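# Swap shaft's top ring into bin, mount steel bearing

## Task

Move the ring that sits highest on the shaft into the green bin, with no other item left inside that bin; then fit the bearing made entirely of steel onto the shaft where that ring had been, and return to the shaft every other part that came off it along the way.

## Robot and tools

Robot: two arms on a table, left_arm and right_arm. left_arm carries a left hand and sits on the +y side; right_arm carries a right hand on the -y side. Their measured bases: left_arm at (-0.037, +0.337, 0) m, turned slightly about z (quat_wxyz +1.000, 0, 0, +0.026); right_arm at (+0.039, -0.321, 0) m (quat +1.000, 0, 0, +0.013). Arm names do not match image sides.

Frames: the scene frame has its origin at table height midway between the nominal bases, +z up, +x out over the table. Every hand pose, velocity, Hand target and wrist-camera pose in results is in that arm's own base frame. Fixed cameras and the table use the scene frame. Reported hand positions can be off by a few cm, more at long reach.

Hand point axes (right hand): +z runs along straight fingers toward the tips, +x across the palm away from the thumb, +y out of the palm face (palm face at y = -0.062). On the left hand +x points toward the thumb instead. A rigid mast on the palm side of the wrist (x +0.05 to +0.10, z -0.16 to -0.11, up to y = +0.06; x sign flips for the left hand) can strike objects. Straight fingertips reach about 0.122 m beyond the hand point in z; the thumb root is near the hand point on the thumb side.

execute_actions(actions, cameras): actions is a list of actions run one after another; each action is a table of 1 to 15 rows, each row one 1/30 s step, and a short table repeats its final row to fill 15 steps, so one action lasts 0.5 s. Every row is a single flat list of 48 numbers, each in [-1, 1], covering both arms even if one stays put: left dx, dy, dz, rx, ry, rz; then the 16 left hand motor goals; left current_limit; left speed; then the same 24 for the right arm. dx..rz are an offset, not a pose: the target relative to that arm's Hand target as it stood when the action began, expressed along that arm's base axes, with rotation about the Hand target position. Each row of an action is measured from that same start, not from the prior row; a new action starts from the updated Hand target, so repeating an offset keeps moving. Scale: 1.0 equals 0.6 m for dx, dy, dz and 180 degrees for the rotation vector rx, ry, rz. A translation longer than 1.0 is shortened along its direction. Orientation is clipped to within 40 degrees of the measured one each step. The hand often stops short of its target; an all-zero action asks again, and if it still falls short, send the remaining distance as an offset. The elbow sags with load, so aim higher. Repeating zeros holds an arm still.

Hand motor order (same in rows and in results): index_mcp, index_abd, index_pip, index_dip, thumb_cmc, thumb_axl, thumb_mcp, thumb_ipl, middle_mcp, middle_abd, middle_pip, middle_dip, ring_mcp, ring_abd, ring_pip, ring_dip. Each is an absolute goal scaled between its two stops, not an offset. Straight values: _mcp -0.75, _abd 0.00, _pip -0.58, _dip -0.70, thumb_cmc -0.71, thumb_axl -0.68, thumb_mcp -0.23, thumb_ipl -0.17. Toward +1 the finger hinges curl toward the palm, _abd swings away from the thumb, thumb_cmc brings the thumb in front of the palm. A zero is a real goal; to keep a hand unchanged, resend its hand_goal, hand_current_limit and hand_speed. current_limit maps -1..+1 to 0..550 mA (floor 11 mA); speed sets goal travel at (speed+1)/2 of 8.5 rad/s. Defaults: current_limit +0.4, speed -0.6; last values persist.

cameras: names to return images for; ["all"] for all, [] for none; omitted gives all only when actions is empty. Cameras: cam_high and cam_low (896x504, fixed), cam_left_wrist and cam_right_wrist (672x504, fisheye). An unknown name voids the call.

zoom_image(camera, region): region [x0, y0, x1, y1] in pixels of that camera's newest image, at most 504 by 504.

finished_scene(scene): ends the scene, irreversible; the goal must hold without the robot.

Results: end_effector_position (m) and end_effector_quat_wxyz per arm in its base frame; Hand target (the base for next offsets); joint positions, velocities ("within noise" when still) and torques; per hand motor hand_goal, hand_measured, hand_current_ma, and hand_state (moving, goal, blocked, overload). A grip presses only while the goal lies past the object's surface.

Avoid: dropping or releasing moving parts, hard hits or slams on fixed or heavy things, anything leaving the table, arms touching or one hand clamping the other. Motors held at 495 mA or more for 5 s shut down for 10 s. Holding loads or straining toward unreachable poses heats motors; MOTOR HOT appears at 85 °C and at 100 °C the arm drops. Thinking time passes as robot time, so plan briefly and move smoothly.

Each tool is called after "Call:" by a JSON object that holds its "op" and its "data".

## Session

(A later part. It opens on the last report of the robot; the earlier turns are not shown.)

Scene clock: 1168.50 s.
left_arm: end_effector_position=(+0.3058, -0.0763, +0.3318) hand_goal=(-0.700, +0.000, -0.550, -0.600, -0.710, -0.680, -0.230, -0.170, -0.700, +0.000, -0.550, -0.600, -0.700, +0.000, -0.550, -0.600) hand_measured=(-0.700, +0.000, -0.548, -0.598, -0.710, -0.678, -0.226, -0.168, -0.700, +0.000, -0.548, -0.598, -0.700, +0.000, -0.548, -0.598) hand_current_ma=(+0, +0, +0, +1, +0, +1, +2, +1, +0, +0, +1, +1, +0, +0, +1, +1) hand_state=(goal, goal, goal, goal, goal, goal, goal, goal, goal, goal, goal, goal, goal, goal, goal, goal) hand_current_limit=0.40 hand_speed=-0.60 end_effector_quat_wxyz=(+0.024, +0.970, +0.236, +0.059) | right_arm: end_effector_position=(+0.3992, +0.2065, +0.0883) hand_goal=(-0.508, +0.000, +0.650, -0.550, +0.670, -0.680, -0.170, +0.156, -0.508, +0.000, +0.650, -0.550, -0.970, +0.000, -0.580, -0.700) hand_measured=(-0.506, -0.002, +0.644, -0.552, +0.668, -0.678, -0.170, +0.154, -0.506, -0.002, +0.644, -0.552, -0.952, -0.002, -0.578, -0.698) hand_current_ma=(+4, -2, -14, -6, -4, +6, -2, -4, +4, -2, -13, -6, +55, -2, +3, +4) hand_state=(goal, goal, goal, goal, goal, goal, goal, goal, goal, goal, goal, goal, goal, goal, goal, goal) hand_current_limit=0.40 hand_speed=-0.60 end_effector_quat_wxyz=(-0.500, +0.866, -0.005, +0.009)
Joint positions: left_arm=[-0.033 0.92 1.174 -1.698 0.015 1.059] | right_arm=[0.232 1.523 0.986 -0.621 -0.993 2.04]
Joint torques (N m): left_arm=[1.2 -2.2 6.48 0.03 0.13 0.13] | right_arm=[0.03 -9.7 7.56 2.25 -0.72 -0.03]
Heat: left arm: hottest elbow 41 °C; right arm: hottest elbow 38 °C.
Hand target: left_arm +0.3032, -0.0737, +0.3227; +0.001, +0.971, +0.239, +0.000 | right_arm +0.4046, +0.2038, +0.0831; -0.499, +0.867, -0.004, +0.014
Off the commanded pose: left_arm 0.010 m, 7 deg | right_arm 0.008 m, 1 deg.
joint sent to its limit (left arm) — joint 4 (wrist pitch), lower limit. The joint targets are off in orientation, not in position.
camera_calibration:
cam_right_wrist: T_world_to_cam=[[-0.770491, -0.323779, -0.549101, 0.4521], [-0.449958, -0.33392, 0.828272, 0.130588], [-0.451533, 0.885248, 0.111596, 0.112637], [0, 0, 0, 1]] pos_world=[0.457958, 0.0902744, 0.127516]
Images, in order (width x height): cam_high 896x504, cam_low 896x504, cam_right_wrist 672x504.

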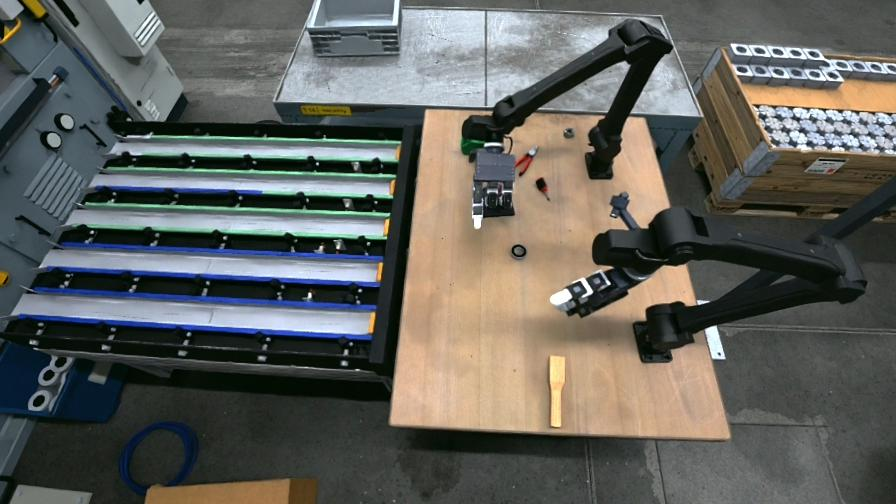

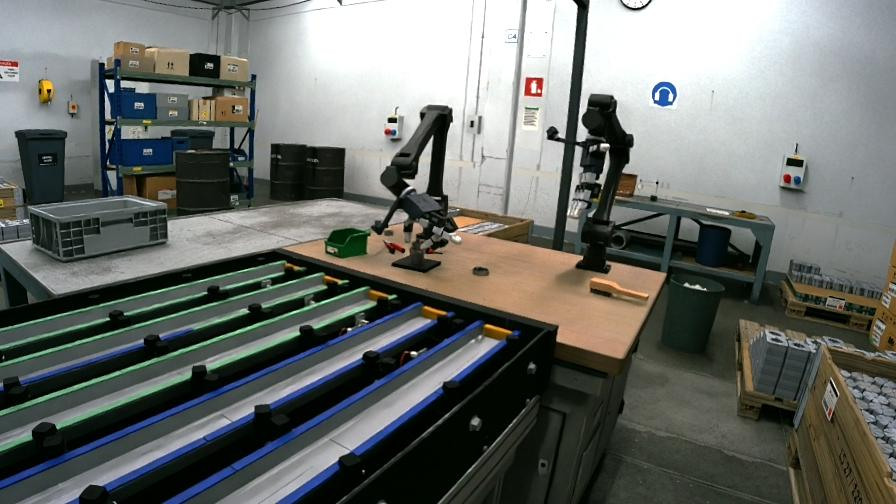

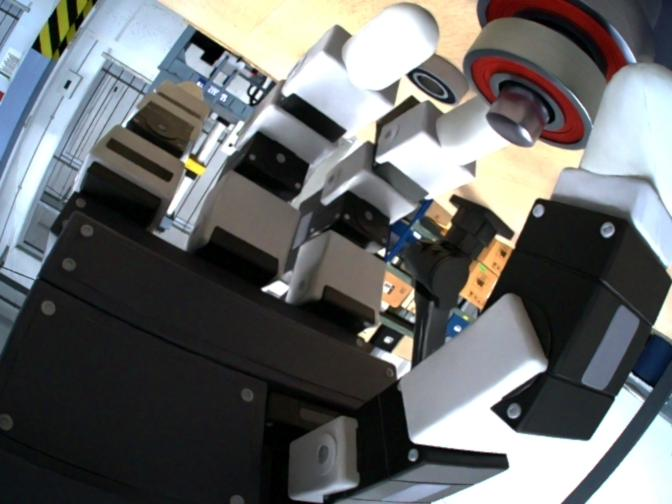

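Call:
{"op": "execute_actions", "data": {"actions": [[[0,0,0,0,0,0,-0.7,0,-0.55,-0.6,-0.71,-0.68,-0.23,-0.17,-0.7,0,-0.55,-0.6,-0.7,0,-0.55,-0.6,0.4,-0.6,-0.003,-0.017,-0.005,0,0,0,-0.48,0,0.65,-0.55,0.67,-0.68,-0.14,0.157,-0.48,0,0.65,-0.55,-0.97,0,-0.58,-0.7,0.4,-0.6]],[[0,0,0,0,0,0,-0.7,0,-0.55,-0.6,-0.71,-0.68,-0.23,-0.17,-0.7,0,-0.55,-0.6,-0.7,0,-0.55,-0.6,0.4,-0.6,0,0,0,0,0,0,-0.45,0,0.65,-0.55,0.67,-0.68,-0.11,0.157,-0.45,0,0.65,-0.55,-0.97,0,-0.58,-0.7,0.4,-0.6]]], "cameras": ["cam_right_wrist","cam_low"]}}

Call:
{"op": "zoom_image", "data": {"camera": "cam_right_wrist", "region": [320, 0, 672, 250]}}

Call:
{"op": "zoom_image", "data": {"camera": "cam_low", "region": [395, 215, 455, 275]}}

Scene clock: 1227.97 s.
left_arm: end_effector_position=(+0.3058, -0.0763, +0.3318) hand_goal=(-0.700, +0.000, -0.550, -0.600, -0.710, -0.680, -0.230, -0.170, -0.700, +0.000, -0.550, -0.600, -0.700, +0.000, -0.550, -0.600) hand_measured=(-0.700, +0.000, -0.548, -0.598, -0.710, -0.678, -0.226, -0.168, -0.700, +0.000, -0.548, -0.598, -0.700, +0.000, -0.548, -0.598) hand_current_ma=(+0, +0, +0, +1, +0, +1, +2, +1, +0, +0, +1, +1, +0, +0, +1, +1) hand_state=(goal, goal, goal, goal, goal, goal, goal, goal, goal, goal, goal, goal, goal, goal, goal, goal) hand_current_limit=0.40 hand_speed=-0.60 end_effector_quat_wxyz=(+0.024, +0.970, +0.236, +0.059) | right_arm: end_effector_position=(+0.4016, +0.1991, +0.0853) hand_goal=(-0.450, +0.000, +0.650, -0.550, +0.670, -0.680, -0.110, +0.156, -0.450, +0.000, +0.650, -0.550, -0.970, +0.000, -0.580, -0.700) hand_measured=(-0.450, -0.002, +0.644, -0.552, +0.668, -0.678, -0.112, +0.154, -0.448, -0.002, +0.644, -0.552, -0.952, -0.002, -0.578, -0.698) hand_current_ma=(-1, -2, -14, -6, -4, +6, -3, -4, +2, -2, -13, -6, +55, -2, +3, +4) hand_state=(goal, goal, goal, goal, goal, goal, goal, goal, goal, goal, goal, goal, goal, goal, goal, goal) hand_current_limit=0.40 hand_speed=-0.60 end_effector_quat_wxyz=(-0.500, +0.866, +0.000, +0.017)
Joint positions: left_arm=[-0.033 0.92 1.174 -1.698 0.015 1.059] | right_arm=[0.216 1.522 0.978 -0.621 -0.995 2.01]
Joint torques (N m): left_arm=[1.26 -2.2 6.49 0.05 0.14 0.13] | right_arm=[-0.56 -9.76 7.51 1.16 -0.93 -0.1]
Heat: left arm: hottest elbow 41 °C; right arm: hottest elbow 39 °C.
Hand target: left_arm +0.3032, -0.0737, +0.3227; +0.001, +0.971, +0.239, +0.000 | right_arm +0.4029, +0.1935, +0.0802; -0.499, +0.867, -0.004, +0.015
Off the commanded pose: left_arm 0.010 m, 7 deg | right_arm 0.008 m, 1 deg.
joint sent to its limit (left arm) — joint 4 (wrist pitch), lower limit. The joint targets are off in orientation, not in position.
camera_calibration:
cam_right_wrist: T_world_to_cam=[[-0.760474, -0.323611, -0.562988, 0.447017], [-0.465021, -0.333745, 0.819982, 0.138377], [-0.45325, 0.885376, 0.103318, 0.121946], [0, 0, 0, 1]] pos_world=[0.459565, 0.0828746, 0.125599]
Images, in order (width x height): cam_low 896x504, cam_right_wrist 672x504.

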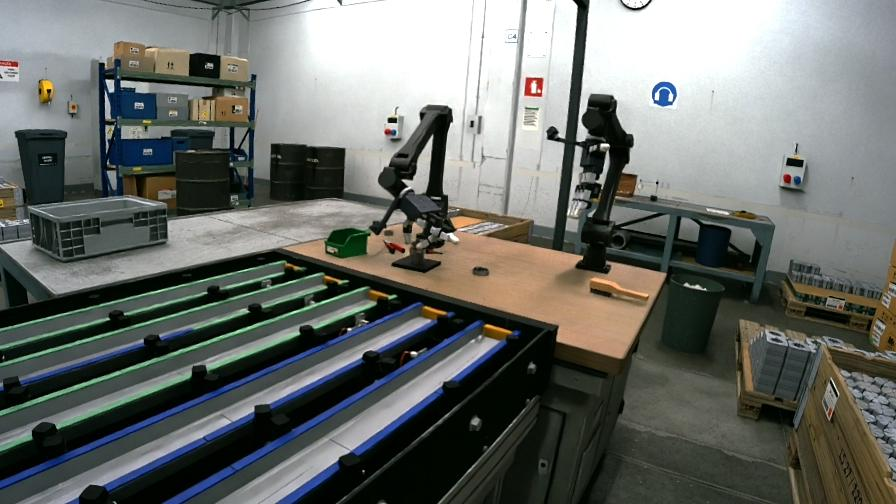

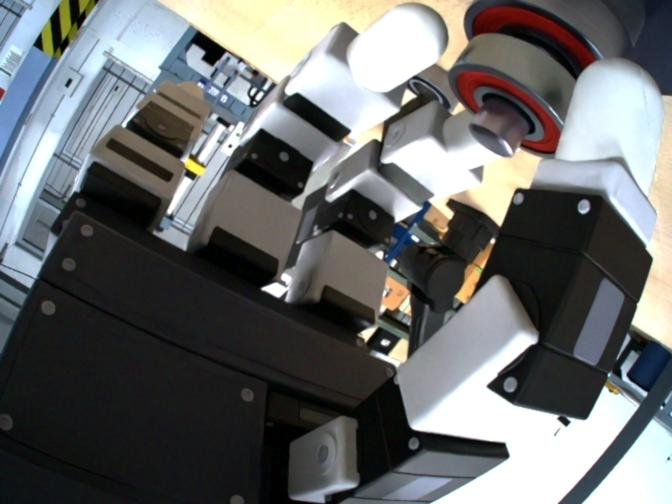

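Scaled by 1.432 from the camera's 672x504 image, which has a finer 960x720 frame.

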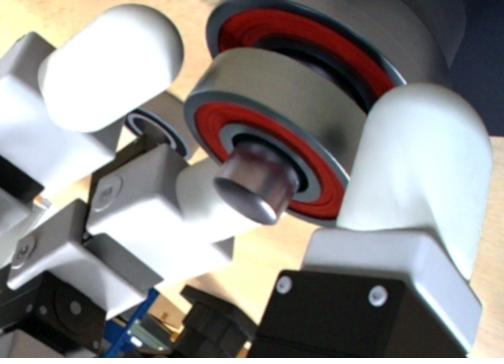

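Scaled by 8.400.

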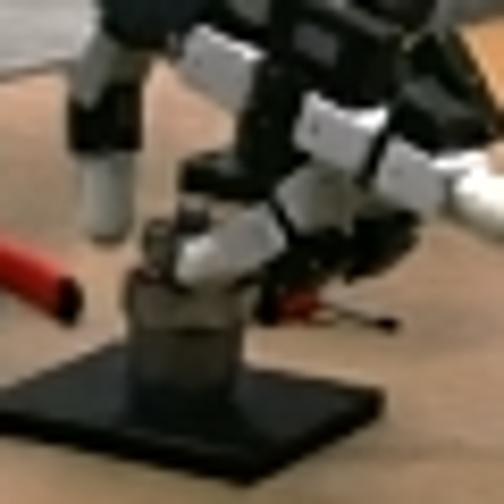

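Call:
{"op": "execute_actions", "data": {"actions": [[[0,0,0,0,0,0,-0.7,0,-0.55,-0.6,-0.71,-0.68,-0.23,-0.17,-0.7,0,-0.55,-0.6,-0.7,0,-0.55,-0.6,0.4,-0.6,-0.006,-0.01,-0.001,0,0,0,-0.45,0,0.65,-0.55,0.67,-0.68,-0.11,0.157,-0.45,0,0.65,-0.55,-0.97,0,-0.58,-0.7,0.4,-0.6]],[[0,0,0,0,0,0,-0.7,0,-0.55,-0.6,-0.71,-0.68,-0.23,-0.17,-0.7,0,-0.55,-0.6,-0.7,0,-0.55,-0.6,0.4,-0.6,0,0,0,0,0,0,-0.37,0,0.65,-0.55,0.67,-0.68,-0.067,0.157,-0.37,0,0.65,-0.55,-0.97,0,-0.58,-0.7,0.2,-0.8]]], "cameras": ["cam_right_wrist","cam_low","cam_high"]}}

Call:
{"op": "zoom_image", "data": {"camera": "cam_right_wrist", "region": [320, 0, 672, 250]}}

Call:
{"op": "zoom_image", "data": {"camera": "cam_high", "region": [455, 145, 535, 225]}}

Scene clock: 1265.80 s.
left_arm: end_effector_position=(+0.3058, -0.0763, +0.3318) hand_goal=(-0.700, +0.000, -0.550, -0.600, -0.710, -0.680, -0.230, -0.170, -0.700, +0.000, -0.550, -0.600, -0.700, +0.000, -0.550, -0.600) hand_measured=(-0.700, +0.000, -0.548, -0.598, -0.710, -0.678, -0.226, -0.168, -0.700, +0.000, -0.548, -0.598, -0.700, +0.000, -0.548, -0.598) hand_current_ma=(+0, +0, +0, +1, +0, +1, +2, +1, +0, +0, +1, +1, +0, +0, +1, +1) hand_state=(goal, goal, goal, goal, goal, goal, goal, goal, goal, goal, goal, goal, goal, goal, goal, goal) hand_current_limit=0.40 hand_speed=-0.60 end_effector_quat_wxyz=(+0.024, +0.970, +0.236, +0.059) | right_arm: end_effector_position=(+0.3973, +0.1966, +0.0834) hand_goal=(-0.370, +0.000, +0.650, -0.550, +0.670, -0.680, -0.068, +0.156, -0.370, +0.000, +0.650, -0.550, -0.970, +0.000, -0.580, -0.700) hand_measured=(-0.422, -0.002, +0.636, -0.554, +0.668, -0.678, -0.070, +0.154, -0.414, +0.002, +0.632, -0.558, -0.952, -0.002, -0.578, -0.698) hand_current_ma=(-202, -2, -43, -10, -4, +6, -3, -4, -166, +2, -53, -19, +55, -2, +3, +4) hand_state=(blocked, goal, goal, goal, goal, goal, goal, goal, blocked, goal, goal, goal, goal, goal, goal, goal) hand_current_limit=0.20 hand_speed=-0.80 end_effector_quat_wxyz=(-0.504, +0.864, +0.001, +0.012)
Joint positions: left_arm=[-0.033 0.92 1.174 -1.698 0.015 1.059] | right_arm=[0.208 1.523 0.972 -0.636 -1.011 1.991]
Joint torques (N m): left_arm=[1.26 -2.2 6.48 0.03 0.13 0.12] | right_arm=[-0.97 -10.34 7.23 1.07 -0.54 -0.11]
Heat: left arm: hottest elbow 41 °C; right arm: hottest elbow 38 °C.
Hand target: left_arm +0.3032, -0.0737, +0.3227; +0.001, +0.971, +0.239, +0.000 | right_arm +0.3993, +0.1875, +0.0795; -0.499, +0.867, -0.004, +0.014
Off the commanded pose: left_arm 0.010 m, 7 deg | right_arm 0.010 m, 1 deg.
joint sent to its limit (left arm) — joint 4 (wrist pitch), lower limit. The joint targets are off in orientation, not in position.
camera_calibration:
cam_right_wrist: T_world_to_cam=[[-0.762473, -0.324846, -0.559562, 0.442584], [-0.455683, -0.344357, 0.820836, 0.135536], [-0.459335, 0.880848, 0.114536, 0.12485], [0, 0, 0, 1]] pos_world=[0.456567, 0.0804706, 0.122101]
Images, in order (width x height): cam_high 896x504, cam_low 896x504, cam_right_wrist 672x504.

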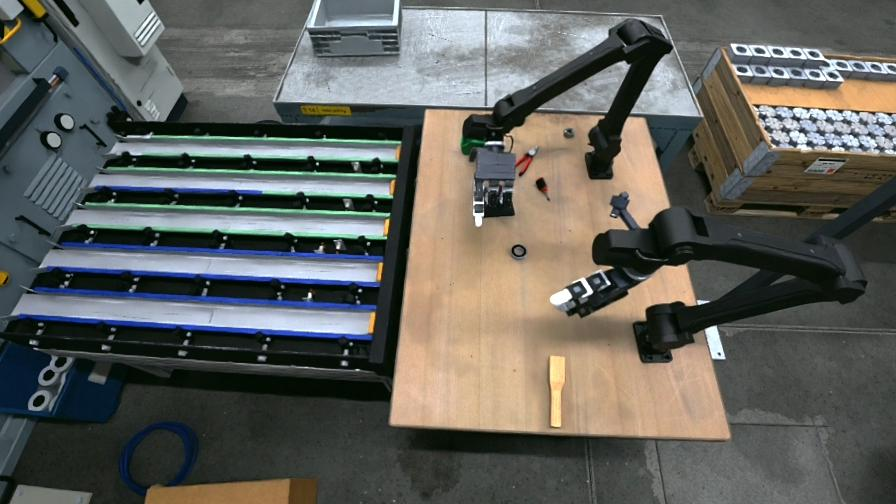

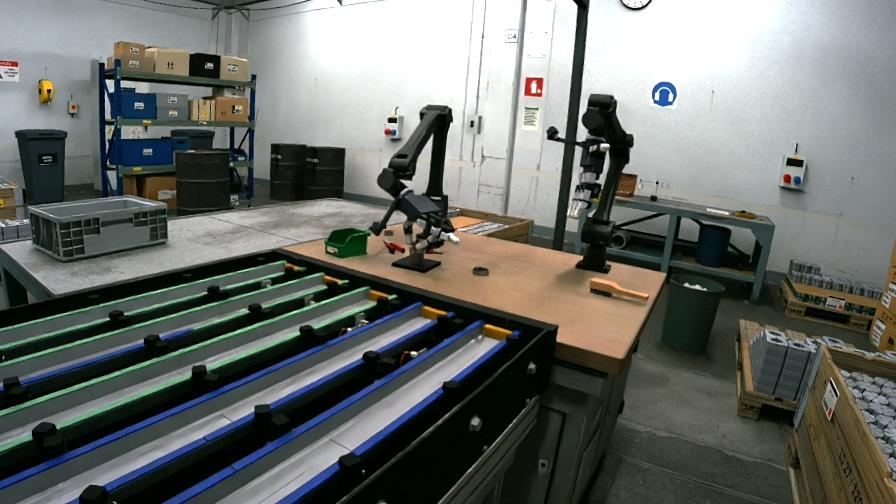

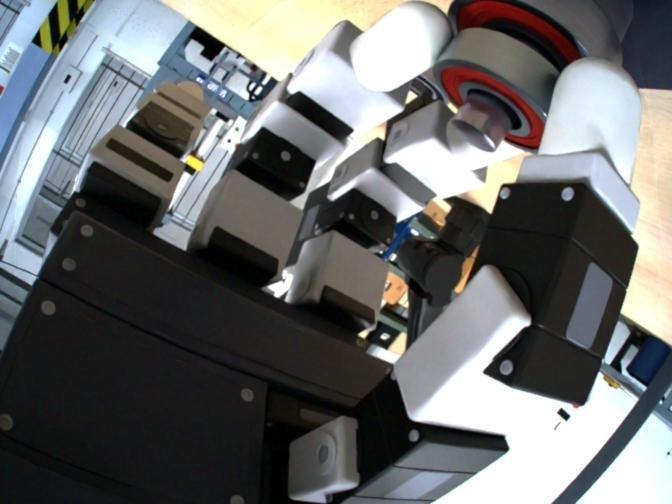

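Scaled by 1.432 from the camera's 672x504 image, which has a finer 960x720 frame.

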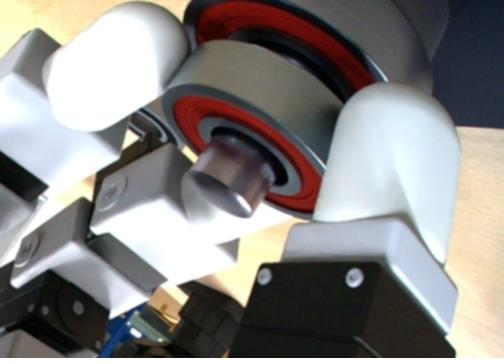

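Scaled by 6.300.

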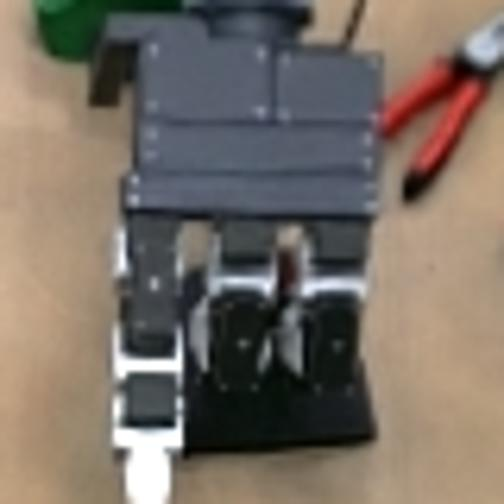

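Call:
{"op": "zoom_image", "data": {"camera": "cam_right_wrist", "region": [400, 0, 600, 150]}}

Call:
{"op": "zoom_image", "data": {"camera": "cam_low", "region": [395, 225, 435, 265]}}

Scaled by 2.520 from the camera's 672x504 image, which has a finer 960x720 frame.

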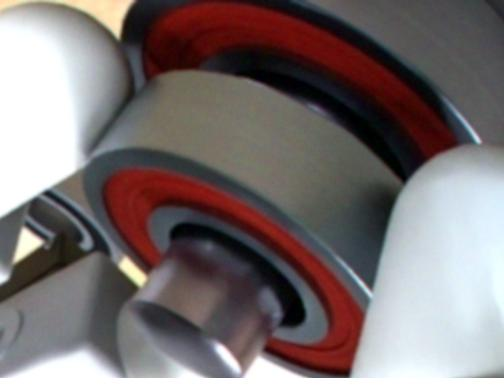

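Scaled by 12.600.

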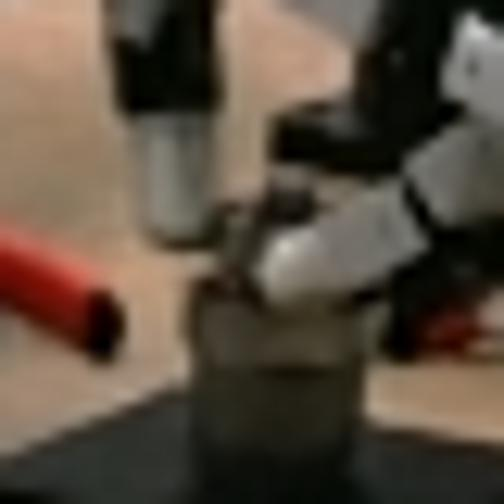

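Call:
{"op": "execute_actions", "data": {"actions": [[[0,0,0,0,0,0,-0.7,0,-0.55,-0.6,-0.71,-0.68,-0.23,-0.17,-0.7,0,-0.55,-0.6,-0.7,0,-0.55,-0.6,0.4,-0.6,0,0,0,0,0,0,-0.47,0,0.65,-0.55,0.67,-0.68,-0.067,0.157,-0.47,0,0.65,-0.55,-0.97,0,-0.58,-0.7,0.2,-0.8]],[[0,0,0,0,0,0,-0.7,0,-0.55,-0.6,-0.71,-0.68,-0.23,-0.17,-0.7,0,-0.55,-0.6,-0.7,0,-0.55,-0.6,0.4,-0.6,0,0,0.009,0,0,0,-0.47,0,0.65,-0.55,0.67,-0.68,-0.067,0.157,-0.47,0,0.65,-0.55,-0.97,0,-0.58,-0.7,0.2,-0.8]],[[0,0,0,0,0,0,-0.7,0,-0.55,-0.6,-0.71,-0.68,-0.23,-0.17,-0.7,0,-0.55,-0.6,-0.7,0,-0.55,-0.6,0.4,-0.6,0,0,0,0,0,0,-0.40,0,0.65,-0.55,0.67,-0.68,0.0,0.157,-0.40,0,0.65,-0.55,-0.97,0,-0.58,-0.7,0.2,-0.8]]], "cameras": ["cam_right_wrist","cam_low"]}}

Call:
{"op": "zoom_image", "data": {"camera": "cam_right_wrist", "region": [400, 0, 600, 150]}}

Call:
{"op": "zoom_image", "data": {"camera": "cam_low", "region": [395, 225, 435, 265]}}

Scene clock: 1306.07 s.
left_arm: end_effector_position=(+0.3058, -0.0763, +0.3318) hand_goal=(-0.700, +0.000, -0.550, -0.600, -0.710, -0.680, -0.230, -0.170, -0.700, +0.000, -0.550, -0.600, -0.700, +0.000, -0.550, -0.600) hand_measured=(-0.700, +0.000, -0.548, -0.598, -0.710, -0.678, -0.226, -0.168, -0.700, +0.000, -0.548, -0.598, -0.700, +0.000, -0.548, -0.598) hand_current_ma=(+0, +0, +0, +1, +0, +1, +2, +1, +0, +0, +1, +1, +0, +0, +1, +1) hand_state=(goal, goal, goal, goal, goal, goal, goal, goal, goal, goal, goal, goal, goal, goal, goal, goal) hand_current_limit=0.40 hand_speed=-0.60 end_effector_quat_wxyz=(+0.024, +0.970, +0.236, +0.059) | right_arm: end_effector_position=(+0.3957, +0.1947, +0.0827) hand_goal=(-0.400, +0.000, +0.650, -0.550, +0.670, -0.680, +0.000, +0.156, -0.400, +0.000, +0.650, -0.550, -0.970, +0.000, -0.580, -0.700) hand_measured=(-0.438, -0.002, +0.642, -0.552, +0.668, -0.678, -0.038, +0.148, -0.448, +0.002, +0.640, -0.554, -0.952, -0.002, -0.578, -0.698) hand_current_ma=(-139, -2, -19, -3, -4, +5, -180, -31, -179, +3, -27, -7, +55, -2, +3, +4) hand_state=(blocked, goal, goal, goal, goal, goal, blocked, goal, blocked, goal, goal, goal, goal, goal, goal, goal) hand_current_limit=0.20 hand_speed=-0.80 end_effector_quat_wxyz=(-0.502, +0.865, -0.001, +0.009)
Joint positions: left_arm=[-0.033 0.92 1.174 -1.698 0.015 1.059] | right_arm=[0.205 1.523 0.972 -0.649 -1.009 1.984]
Joint torques (N m): left_arm=[1.32 -2.2 6.49 0.03 0.13 0.12] | right_arm=[-0.73 -10.93 7.77 0.92 -0.61 -0.05]
Heat: left arm: hottest elbow 41 °C; right arm: hottest elbow 39 °C.
Hand target: left_arm +0.3032, -0.0737, +0.3227; +0.001, +0.971, +0.239, +0.000 | right_arm +0.3992, +0.1875, +0.0849; -0.499, +0.867, -0.004, +0.014
Off the commanded pose: left_arm 0.010 m, 7 deg | right_arm 0.008 m, 1 deg.
joint sent to its limit (left arm) — joint 4 (wrist pitch), lower limit. The joint targets are off in orientation, not in position.
camera_calibration:
cam_right_wrist: T_world_to_cam=[[-0.766022, -0.327125, -0.553353, 0.441694], [-0.450426, -0.341002, 0.825127, 0.131501], [-0.458614, 0.88131, 0.113869, 0.125566], [0, 0, 0, 1]] pos_world=[0.455165, 0.078669, 0.12161]
Images, in order (width x height): cam_low 896x504, cam_right_wrist 672x504.

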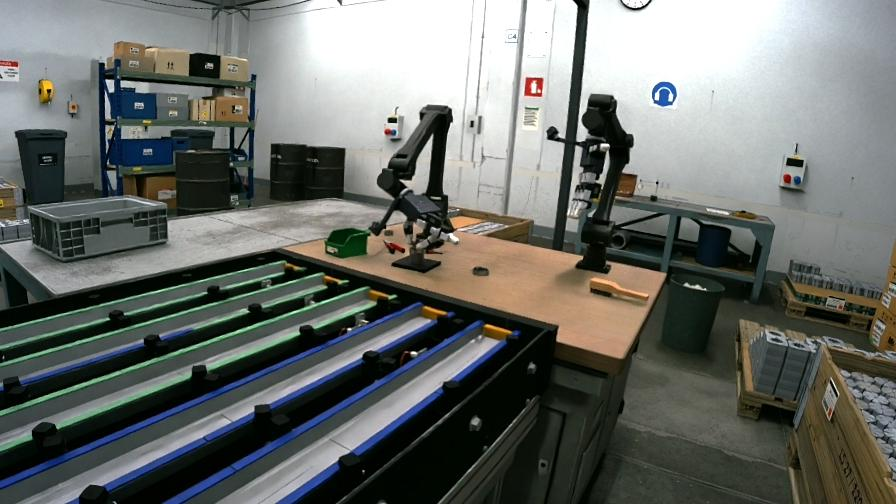

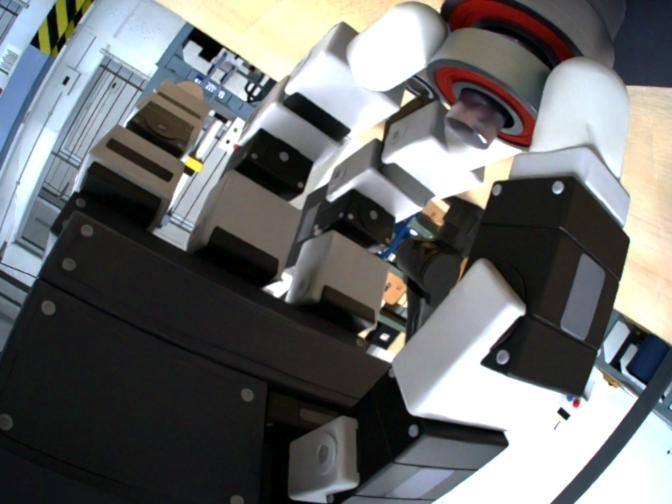

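Scaled by 2.520 from the camera's 672x504 image, which has a finer 960x720 frame.

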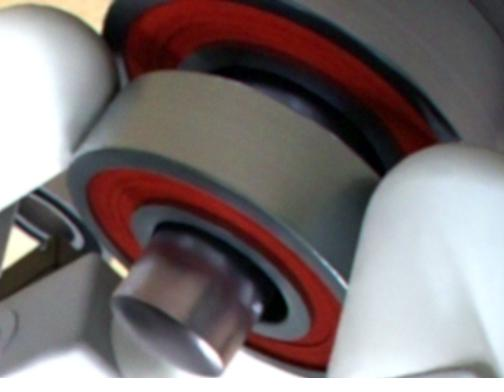

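Scaled by 12.600.

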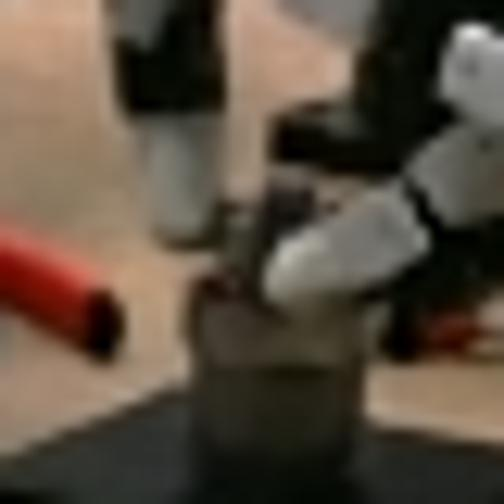

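Call:
{"op": "execute_actions", "data": {"actions": [[[0,0,0,0,0,0,-0.7,0,-0.55,-0.6,-0.71,-0.68,-0.23,-0.17,-0.7,0,-0.55,-0.6,-0.7,0,-0.55,-0.6,0.4,-0.6,0,0,0,0,0,0,-0.49,0,0.65,-0.55,0.67,-0.68,-0.1,0.157,-0.49,0,0.65,-0.55,-0.97,0,-0.58,-0.7,0.2,-0.8]],[[0,0,0,0,0,0,-0.7,0,-0.55,-0.6,-0.71,-0.68,-0.23,-0.17,-0.7,0,-0.55,-0.6,-0.7,0,-0.55,-0.6,0.4,-0.6,0.004,0.008,0.009,0,0,0,-0.49,0,0.65,-0.55,0.67,-0.68,-0.1,0.157,-0.49,0,0.65,-0.55,-0.97,0,-0.58,-0.7,0.2,-0.8]]], "cameras": ["cam_right_wrist","cam_low"]}}

Call:
{"op": "zoom_image", "data": {"camera": "cam_right_wrist", "region": [400, 0, 600, 150]}}

Call:
{"op": "zoom_image", "data": {"camera": "cam_low", "region": [395, 225, 435, 265]}}

Scene clock: 1324.43 s.
left_arm: end_effector_position=(+0.3058, -0.0763, +0.3318) hand_goal=(-0.700, +0.000, -0.550, -0.600, -0.710, -0.680, -0.230, -0.170, -0.700, +0.000, -0.550, -0.600, -0.700, +0.000, -0.550, -0.600) hand_measured=(-0.700, +0.000, -0.548, -0.598, -0.710, -0.678, -0.226, -0.168, -0.700, +0.000, -0.548, -0.598, -0.700, +0.000, -0.548, -0.598) hand_current_ma=(+0, +0, +0, +1, +0, +1, +2, +1, +0, +0, +1, +1, +0, +0, +1, +1) hand_state=(goal, goal, goal, goal, goal, goal, goal, goal, goal, goal, goal, goal, goal, goal, goal, goal) hand_current_limit=0.40 hand_speed=-0.60 end_effector_quat_wxyz=(+0.024, +0.970, +0.236, +0.059) | right_arm: end_effector_position=(+0.3956, +0.1937, +0.0823) hand_goal=(-0.490, +0.000, +0.650, -0.550, +0.670, -0.680, -0.100, +0.156, -0.490, +0.000, +0.650, -0.550, -0.970, +0.000, -0.580, -0.700) hand_measured=(-0.476, -0.002, +0.650, -0.550, +0.668, -0.678, -0.096, +0.154, -0.476, +0.002, +0.654, -0.548, -0.952, -0.002, -0.578, -0.698) hand_current_ma=(+40, -2, +1, +0, -4, +5, +10, -7, +44, +3, +7, +2, +55, -2, +3, +4) hand_state=(goal, goal, goal, goal, goal, goal, goal, goal, goal, goal, goal, goal, goal, goal, goal, goal) hand_current_limit=0.20 hand_speed=-0.80 end_effector_quat_wxyz=(-0.500, +0.866, -0.002, +0.009)
Joint positions: left_arm=[-0.033 0.92 1.174 -1.698 0.015 1.059] | right_arm=[0.204 1.523 0.972 -0.651 -1.007 1.984]
Joint torques (N m): left_arm=[1.2 -2.2 6.49 0.03 0.13 0.13] | right_arm=[0.26 -11.11 8.73 0.99 -0.57 0.11]
Heat: left arm: hottest elbow 41 °C; right arm: hottest elbow 39 °C.
Hand target: left_arm +0.3032, -0.0737, +0.3227; +0.001, +0.971, +0.239, +0.000 | right_arm +0.4016, +0.1923, +0.0903; -0.499, +0.867, -0.004, +0.014
Off the commanded pose: left_arm 0.010 m, 7 deg | right_arm 0.010 m, 1 deg.
joint sent to its limit (left arm) — joint 4 (wrist pitch), lower limit. The joint targets are off in orientation, not in position.
camera_calibration:
cam_right_wrist: T_world_to_cam=[[-0.767676, -0.327085, -0.55108, 0.441588], [-0.449736, -0.337624, 0.82689, 0.130347], [-0.456521, 0.882624, 0.112084, 0.125393], [0, 0, 0, 1]] pos_world=[0.454862, 0.0777699, 0.121513]
Images, in order (width x height): cam_low 896x504, cam_right_wrist 672x504.

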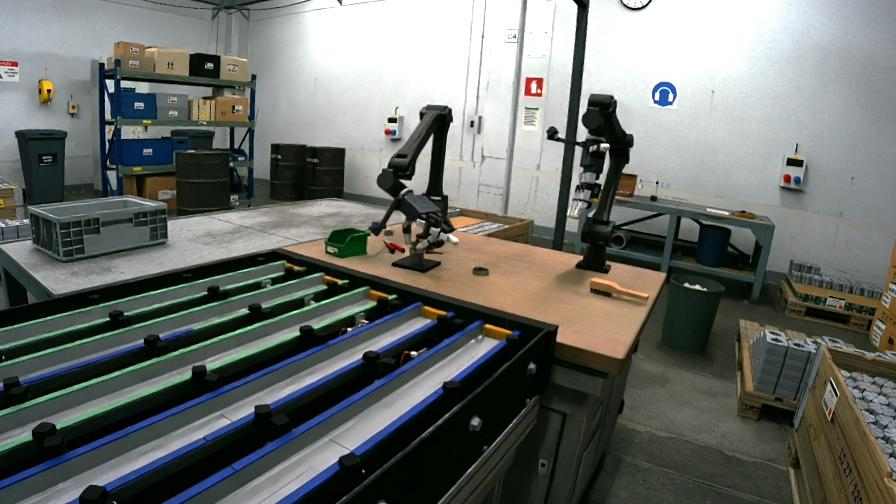

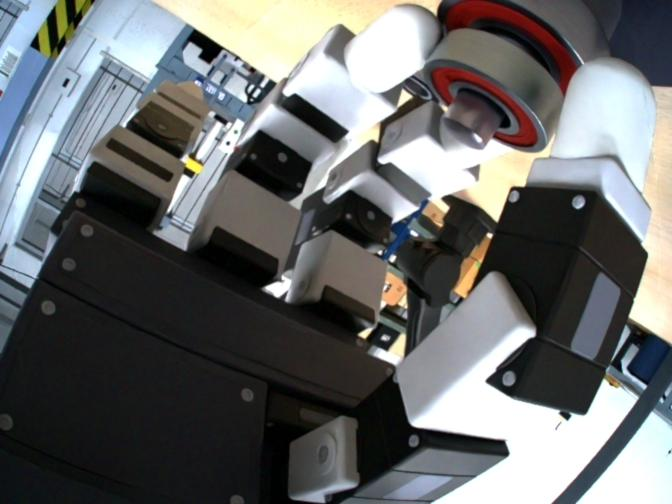

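Scaled by 2.520 from the camera's 672x504 image, which has a finer 960x720 frame.

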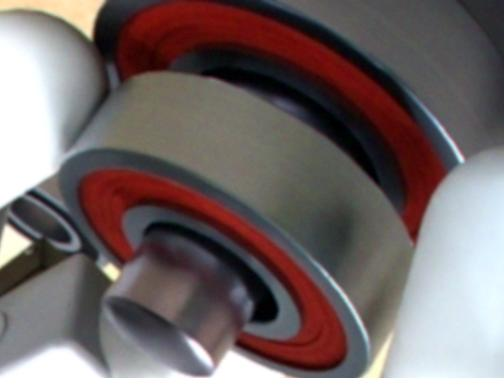

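Scaled by 12.600.

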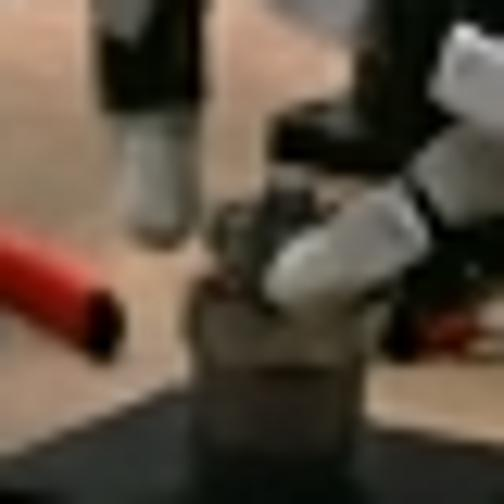

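Call:
{"op": "execute_actions", "data": {"actions": [[[0,0,0,0,0,0,-0.7,0,-0.55,-0.6,-0.71,-0.68,-0.23,-0.17,-0.7,0,-0.55,-0.6,-0.7,0,-0.55,-0.6,0.4,-0.6,0,0,0.01,0,0,0,-0.49,0,0.65,-0.55,0.67,-0.68,-0.1,0.157,-0.49,0,0.65,-0.55,-0.97,0,-0.58,-0.7,0.2,-0.8]]], "cameras": ["cam_right_wrist"]}}

Call:
{"op": "zoom_image", "data": {"camera": "cam_right_wrist", "region": [400, 0, 600, 150]}}

Scene clock: 1333.97 s.
left_arm: end_effector_position=(+0.3058, -0.0763, +0.3318) hand_goal=(-0.700, +0.000, -0.550, -0.600, -0.710, -0.680, -0.230, -0.170, -0.700, +0.000, -0.550, -0.600, -0.700, +0.000, -0.550, -0.600) hand_measured=(-0.700, +0.000, -0.548, -0.598, -0.710, -0.678, -0.226, -0.168, -0.700, +0.000, -0.548, -0.598, -0.700, +0.000, -0.548, -0.598) hand_current_ma=(+0, +0, +0, +1, +0, +1, +2, +1, +0, +0, +1, +1, +0, +0, +1, +1) hand_state=(goal, goal, goal, goal, goal, goal, goal, goal, goal, goal, goal, goal, goal, goal, goal, goal) hand_current_limit=0.40 hand_speed=-0.60 end_effector_quat_wxyz=(+0.024, +0.970, +0.236, +0.059) | right_arm: end_effector_position=(+0.3938, +0.1929, +0.0834) hand_goal=(-0.490, +0.000, +0.650, -0.550, +0.670, -0.680, -0.100, +0.156, -0.490, +0.000, +0.650, -0.550, -0.970, +0.000, -0.580, -0.700) hand_measured=(-0.480, -0.002, +0.650, -0.550, +0.668, -0.678, -0.096, +0.154, -0.490, +0.002, +0.650, -0.548, -0.952, -0.002, -0.578, -0.698) hand_current_ma=(+32, -2, +1, +0, -4, +5, +10, -7, -1, +3, +1, +3, +55, -2, +3, +4) hand_state=(goal, goal, goal, goal, goal, goal, goal, goal, goal, goal, goal, goal, goal, goal, goal, goal) hand_current_limit=0.20 hand_speed=-0.80 end_effector_quat_wxyz=(-0.499, +0.867, -0.004, +0.007)
Joint positions: left_arm=[-0.033 0.92 1.174 -1.698 0.015 1.059] | right_arm=[0.204 1.519 0.972 -0.661 -1.004 1.984]
Joint torques (N m): left_arm=[1.26 -2.26 6.49 0.05 0.13 0.13] | right_arm=[0.32 -11.46 9.32 0.73 -0.69 0.11]
Heat: left arm: hottest elbow 41 °C; right arm: hottest elbow 39 °C.
Hand target: left_arm +0.3032, -0.0737, +0.3227; +0.001, +0.971, +0.239, +0.000 | right_arm +0.4017, +0.1923, +0.0964; -0.499, +0.867, -0.004, +0.015
Off the commanded pose: left_arm 0.010 m, 7 deg | right_arm 0.015 m, 1 deg.
joint sent to its limit (left arm) — joint 4 (wrist pitch), lower limit. The joint targets are off in orientation, not in position.
camera_calibration:
cam_right_wrist: T_world_to_cam=[[-0.77076, -0.328407, -0.545966, 0.441556], [-0.445958, -0.33392, 0.830433, 0.12588], [-0.455029, 0.883542, 0.110916, 0.124583], [0, 0, 0, 1]] pos_world=[0.45316, 0.0769694, 0.122721]
Images, in order (width x height): cam_right_wrist 672x504.

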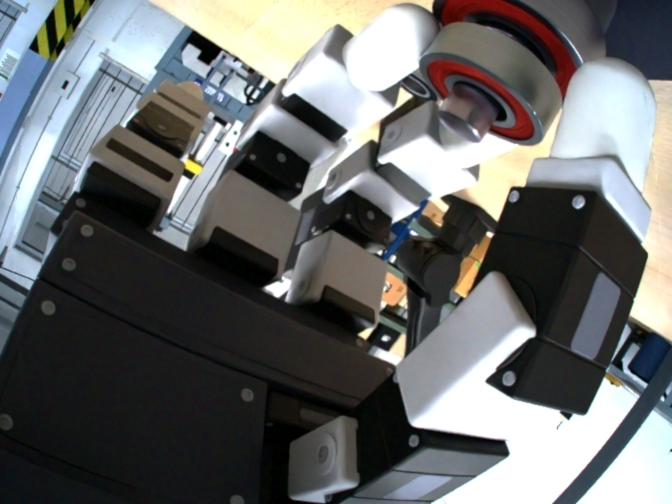

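Scaled by 2.520 from the camera's 672x504 image, which has a finer 960x720 frame.

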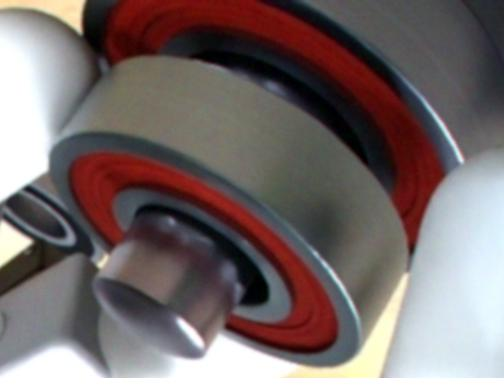

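Call:
{"op": "execute_actions", "data": {"actions": [[[0,0,0,0,0,0,-0.7,0,-0.55,-0.6,-0.71,-0.68,-0.23,-0.17,-0.7,0,-0.55,-0.6,-0.7,0,-0.55,-0.6,0.4,-0.6,0,0,0.008,0,0,0,-0.53,0,0.65,-0.55,0.67,-0.68,-0.12,0.157,-0.53,0,0.65,-0.55,-0.97,0,-0.58,-0.7,0.2,-0.8]]], "cameras": ["cam_right_wrist"]}}

Call:
{"op": "zoom_image", "data": {"camera": "cam_right_wrist", "region": [400, 0, 600, 150]}}

Scene clock: 1340.27 s.
left_arm: end_effector_position=(+0.3058, -0.0763, +0.3318) hand_goal=(-0.700, +0.000, -0.550, -0.600, -0.710, -0.680, -0.230, -0.170, -0.700, +0.000, -0.550, -0.600, -0.700, +0.000, -0.550, -0.600) hand_measured=(-0.700, +0.000, -0.548, -0.598, -0.710, -0.678, -0.226, -0.168, -0.700, +0.000, -0.548, -0.598, -0.700, +0.000, -0.548, -0.598) hand_current_ma=(+0, +0, +0, +1, +0, +1, +2, +1, +0, +0, +1, +1, +0, +0, +1, +1) hand_state=(goal, goal, goal, goal, goal, goal, goal, goal, goal, goal, goal, goal, goal, goal, goal, goal) hand_current_limit=0.40 hand_speed=-0.60 end_effector_quat_wxyz=(+0.024, +0.970, +0.236, +0.059) | right_arm: end_effector_position=(+0.3898, +0.1920, +0.0850) hand_goal=(-0.530, +0.000, +0.650, -0.550, +0.670, -0.680, -0.120, +0.156, -0.530, +0.000, +0.650, -0.550, -0.970, +0.000, -0.580, -0.700) hand_measured=(-0.518, -0.002, +0.650, -0.550, +0.668, -0.678, -0.116, +0.154, -0.526, +0.002, +0.650, -0.548, -0.952, -0.002, -0.578, -0.698) hand_current_ma=(+33, -2, +1, +0, -4, +5, +11, -7, +8, +3, +0, +4, +55, -2, +3, +4) hand_state=(goal, goal, goal, goal, goal, goal, goal, goal, goal, goal, goal, goal, goal, goal, goal, goal) hand_current_limit=0.20 hand_speed=-0.80 end_effector_quat_wxyz=(-0.497, +0.867, -0.007, +0.001)
Joint positions: left_arm=[-0.033 0.92 1.174 -1.698 0.015 1.059] | right_arm=[0.204 1.513 0.972 -0.68 -1.003 1.984]
Joint torques (N m): left_arm=[1.26 -2.26 6.49 0.05 0.13 0.12] | right_arm=[0.32 -11.52 9.83 0.92 -0.71 0.11]
Heat: left arm: hottest elbow 41 °C; right arm: hottest elbow 40 °C.
Hand target: left_arm +0.3032, -0.0737, +0.3227; +0.001, +0.971, +0.239, +0.000 | right_arm +0.4017, +0.1923, +0.1012; -0.499, +0.867, -0.004, +0.015
Off the commanded pose: left_arm 0.010 m, 7 deg | right_arm 0.020 m, 2 deg.
joint sent to its limit (left arm) — joint 4 (wrist pitch), lower limit. The joint targets are off in orientation, not in position.
camera_calibration:
cam_right_wrist: T_world_to_cam=[[-0.777851, -0.329978, -0.534847, 0.441185], [-0.435138, -0.331257, 0.837212, 0.117133], [-0.453434, 0.883959, 0.114083, 0.12242], [0, 0, 0, 1]] pos_world=[0.449655, 0.0761684, 0.123936]
Images, in order (width x height): cam_right_wrist 672x504.

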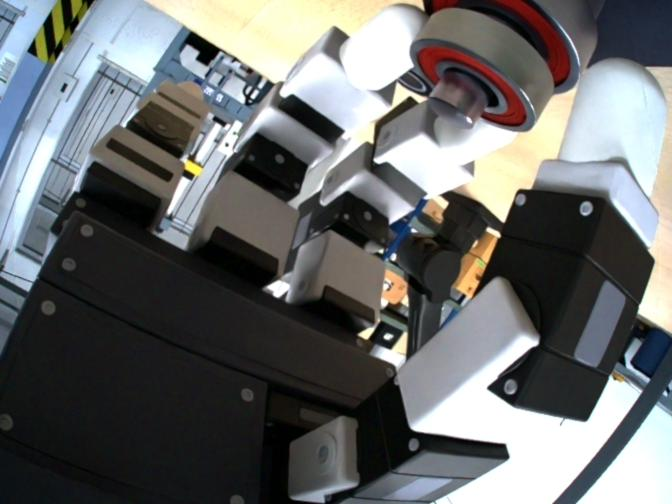

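Scaled by 2.520 from the camera's 672x504 image, which has a finer 960x720 frame.

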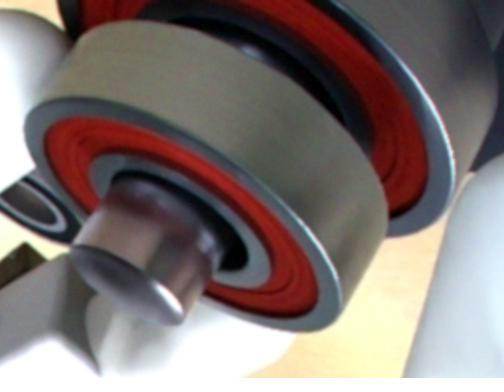

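Call:
{"op": "execute_actions", "data": {"actions": [[[0,0,0,0,0,0,-0.7,0,-0.55,-0.6,-0.71,-0.68,-0.23,-0.17,-0.7,0,-0.55,-0.6,-0.7,0,-0.55,-0.6,0.4,-0.6,0.003,0,0.035,0,0,0,-0.6,0,0.65,-0.55,0.67,-0.68,-0.2,0.157,-0.6,0,0.65,-0.55,-0.97,0,-0.58,-0.7,0.2,-0.6]],[[0,0,0,0,0,0,-0.7,0,-0.55,-0.6,-0.71,-0.68,-0.23,-0.17,-0.7,0,-0.55,-0.6,-0.7,0,-0.55,-0.6,0.4,-0.6,0,0,0,0,0,0,-0.6,0,0.65,-0.55,0.67,-0.68,-0.2,0.157,-0.6,0,0.65,-0.55,-0.97,0,-0.58,-0.7,0.2,-0.6]],[[0,0,0,0,0,0,-0.7,0,-0.55,-0.6,-0.71,-0.68,-0.23,-0.17,-0.7,0,-0.55,-0.6,-0.7,0,-0.55,-0.6,0.4,-0.6,0,0,-0.04,0,0,0,-0.55,0,0.65,-0.55,0.67,-0.68,-0.15,0.157,-0.55,0,0.65,-0.55,-0.97,0,-0.58,-0.7,0.2,-0.6]],[[0,0,0,0,0,0,-0.7,0,-0.55,-0.6,-0.71,-0.68,-0.23,-0.17,-0.7,0,-0.55,-0.6,-0.7,0,-0.55,-0.6,0.4,-0.6,0,0,-0.028,0,0,0,-0.55,0,0.65,-0.55,0.67,-0.68,-0.15,0.157,-0.55,0,0.65,-0.55,-0.97,0,-0.58,-0.7,0.2,-0.6]]], "cameras": ["cam_right_wrist","cam_low"]}}

Call:
{"op": "zoom_image", "data": {"camera": "cam_right_wrist", "region": [400, 0, 600, 150]}}

Call:
{"op": "zoom_image", "data": {"camera": "cam_low", "region": [395, 225, 435, 265]}}

Scene clock: 1395.07 s.
left_arm: end_effector_position=(+0.3058, -0.0763, +0.3318) hand_goal=(-0.700, +0.000, -0.550, -0.600, -0.710, -0.680, -0.230, -0.170, -0.700, +0.000, -0.550, -0.600, -0.700, +0.000, -0.550, -0.600) hand_measured=(-0.700, +0.000, -0.548, -0.598, -0.710, -0.678, -0.226, -0.168, -0.700, +0.000, -0.548, -0.598, -0.700, +0.000, -0.548, -0.598) hand_current_ma=(+0, +0, +0, +1, +0, +1, +2, +1, +0, +0, +1, +1, +0, +0, +1, +1) hand_state=(goal, goal, goal, goal, goal, goal, goal, goal, goal, goal, goal, goal, goal, goal, goal, goal) hand_current_limit=0.40 hand_speed=-0.60 end_effector_quat_wxyz=(+0.024, +0.970, +0.236, +0.059) | right_arm: end_effector_position=(+0.3994, +0.1938, +0.0853) hand_goal=(-0.550, +0.000, +0.650, -0.550, +0.670, -0.680, -0.150, +0.156, -0.550, +0.000, +0.650, -0.550, -0.970, +0.000, -0.580, -0.700) hand_measured=(-0.548, -0.002, +0.650, -0.550, +0.668, -0.678, -0.150, +0.154, -0.548, +0.002, +0.650, -0.548, -0.952, -0.002, -0.578, -0.698) hand_current_ma=(+5, -2, +1, +0, -4, +5, -2, -6, +5, +3, +0, +4, +55, -2, +3, +4) hand_state=(goal, goal, goal, goal, goal, goal, goal, goal, goal, goal, goal, goal, goal, goal, goal, goal) hand_current_limit=0.20 hand_speed=-0.60 end_effector_quat_wxyz=(-0.499, +0.866, -0.001, +0.012)
Joint positions: left_arm=[-0.033 0.92 1.174 -1.698 0.015 1.059] | right_arm=[0.204 1.523 0.982 -0.654 -1.002 1.984]
Joint torques (N m): left_arm=[1.26 -2.26 6.49 0.03 0.13 0.13] | right_arm=[0.21 -9.76 7.57 2.17 -0.75 0.09]
Heat: left arm: hottest elbow 41 °C; right arm: hottest elbow 42 °C.
Hand target: left_arm +0.3032, -0.0737, +0.3227; +0.001, +0.971, +0.239, +0.000 | right_arm +0.4036, +0.1924, +0.0815; -0.499, +0.867, -0.004, +0.015
Off the commanded pose: left_arm 0.010 m, 7 deg | right_arm 0.006 m, 0 deg.
joint sent to its limit (left arm) — joint 4 (wrist pitch), lower limit. The joint targets are off in orientation, not in position.
camera_calibration:
cam_right_wrist: T_world_to_cam=[[-0.764002, -0.327369, -0.555995, 0.445146], [-0.45657, -0.334576, 0.82438, 0.132018], [-0.455899, 0.883679, 0.10615, 0.126773], [0, 0, 0, 1]] pos_world=[0.458164, 0.0778703, 0.125208]
Images, in order (width x height): cam_low 896x504, cam_right_wrist 672x504.

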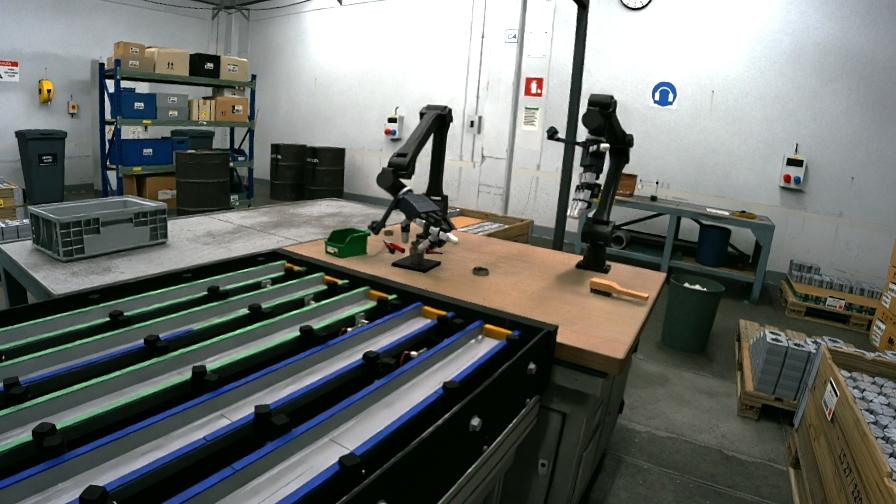

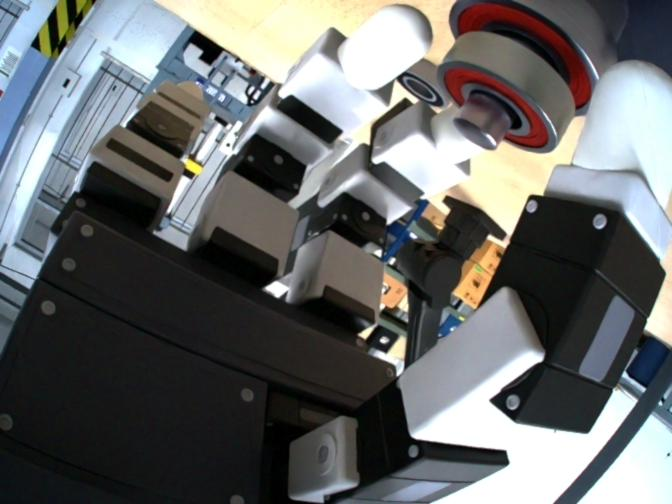

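Scaled by 2.520 from the camera's 672x504 image, which has a finer 960x720 frame.

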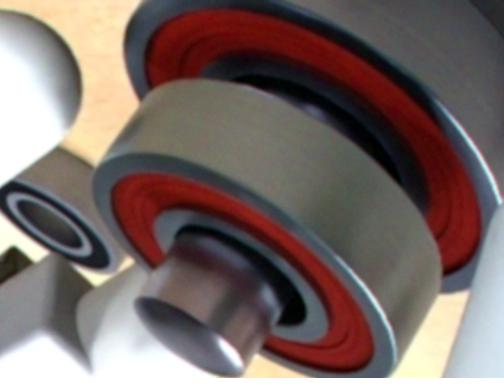

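Scaled by 12.600.

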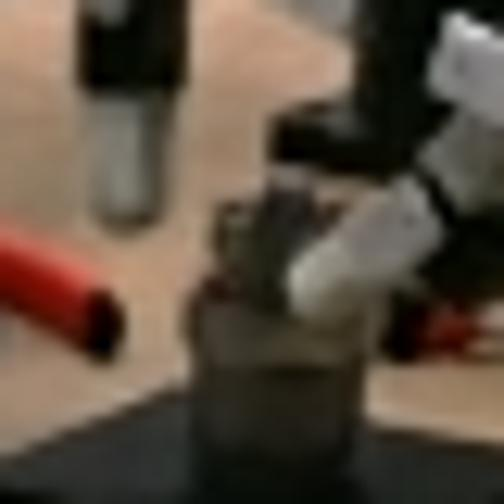

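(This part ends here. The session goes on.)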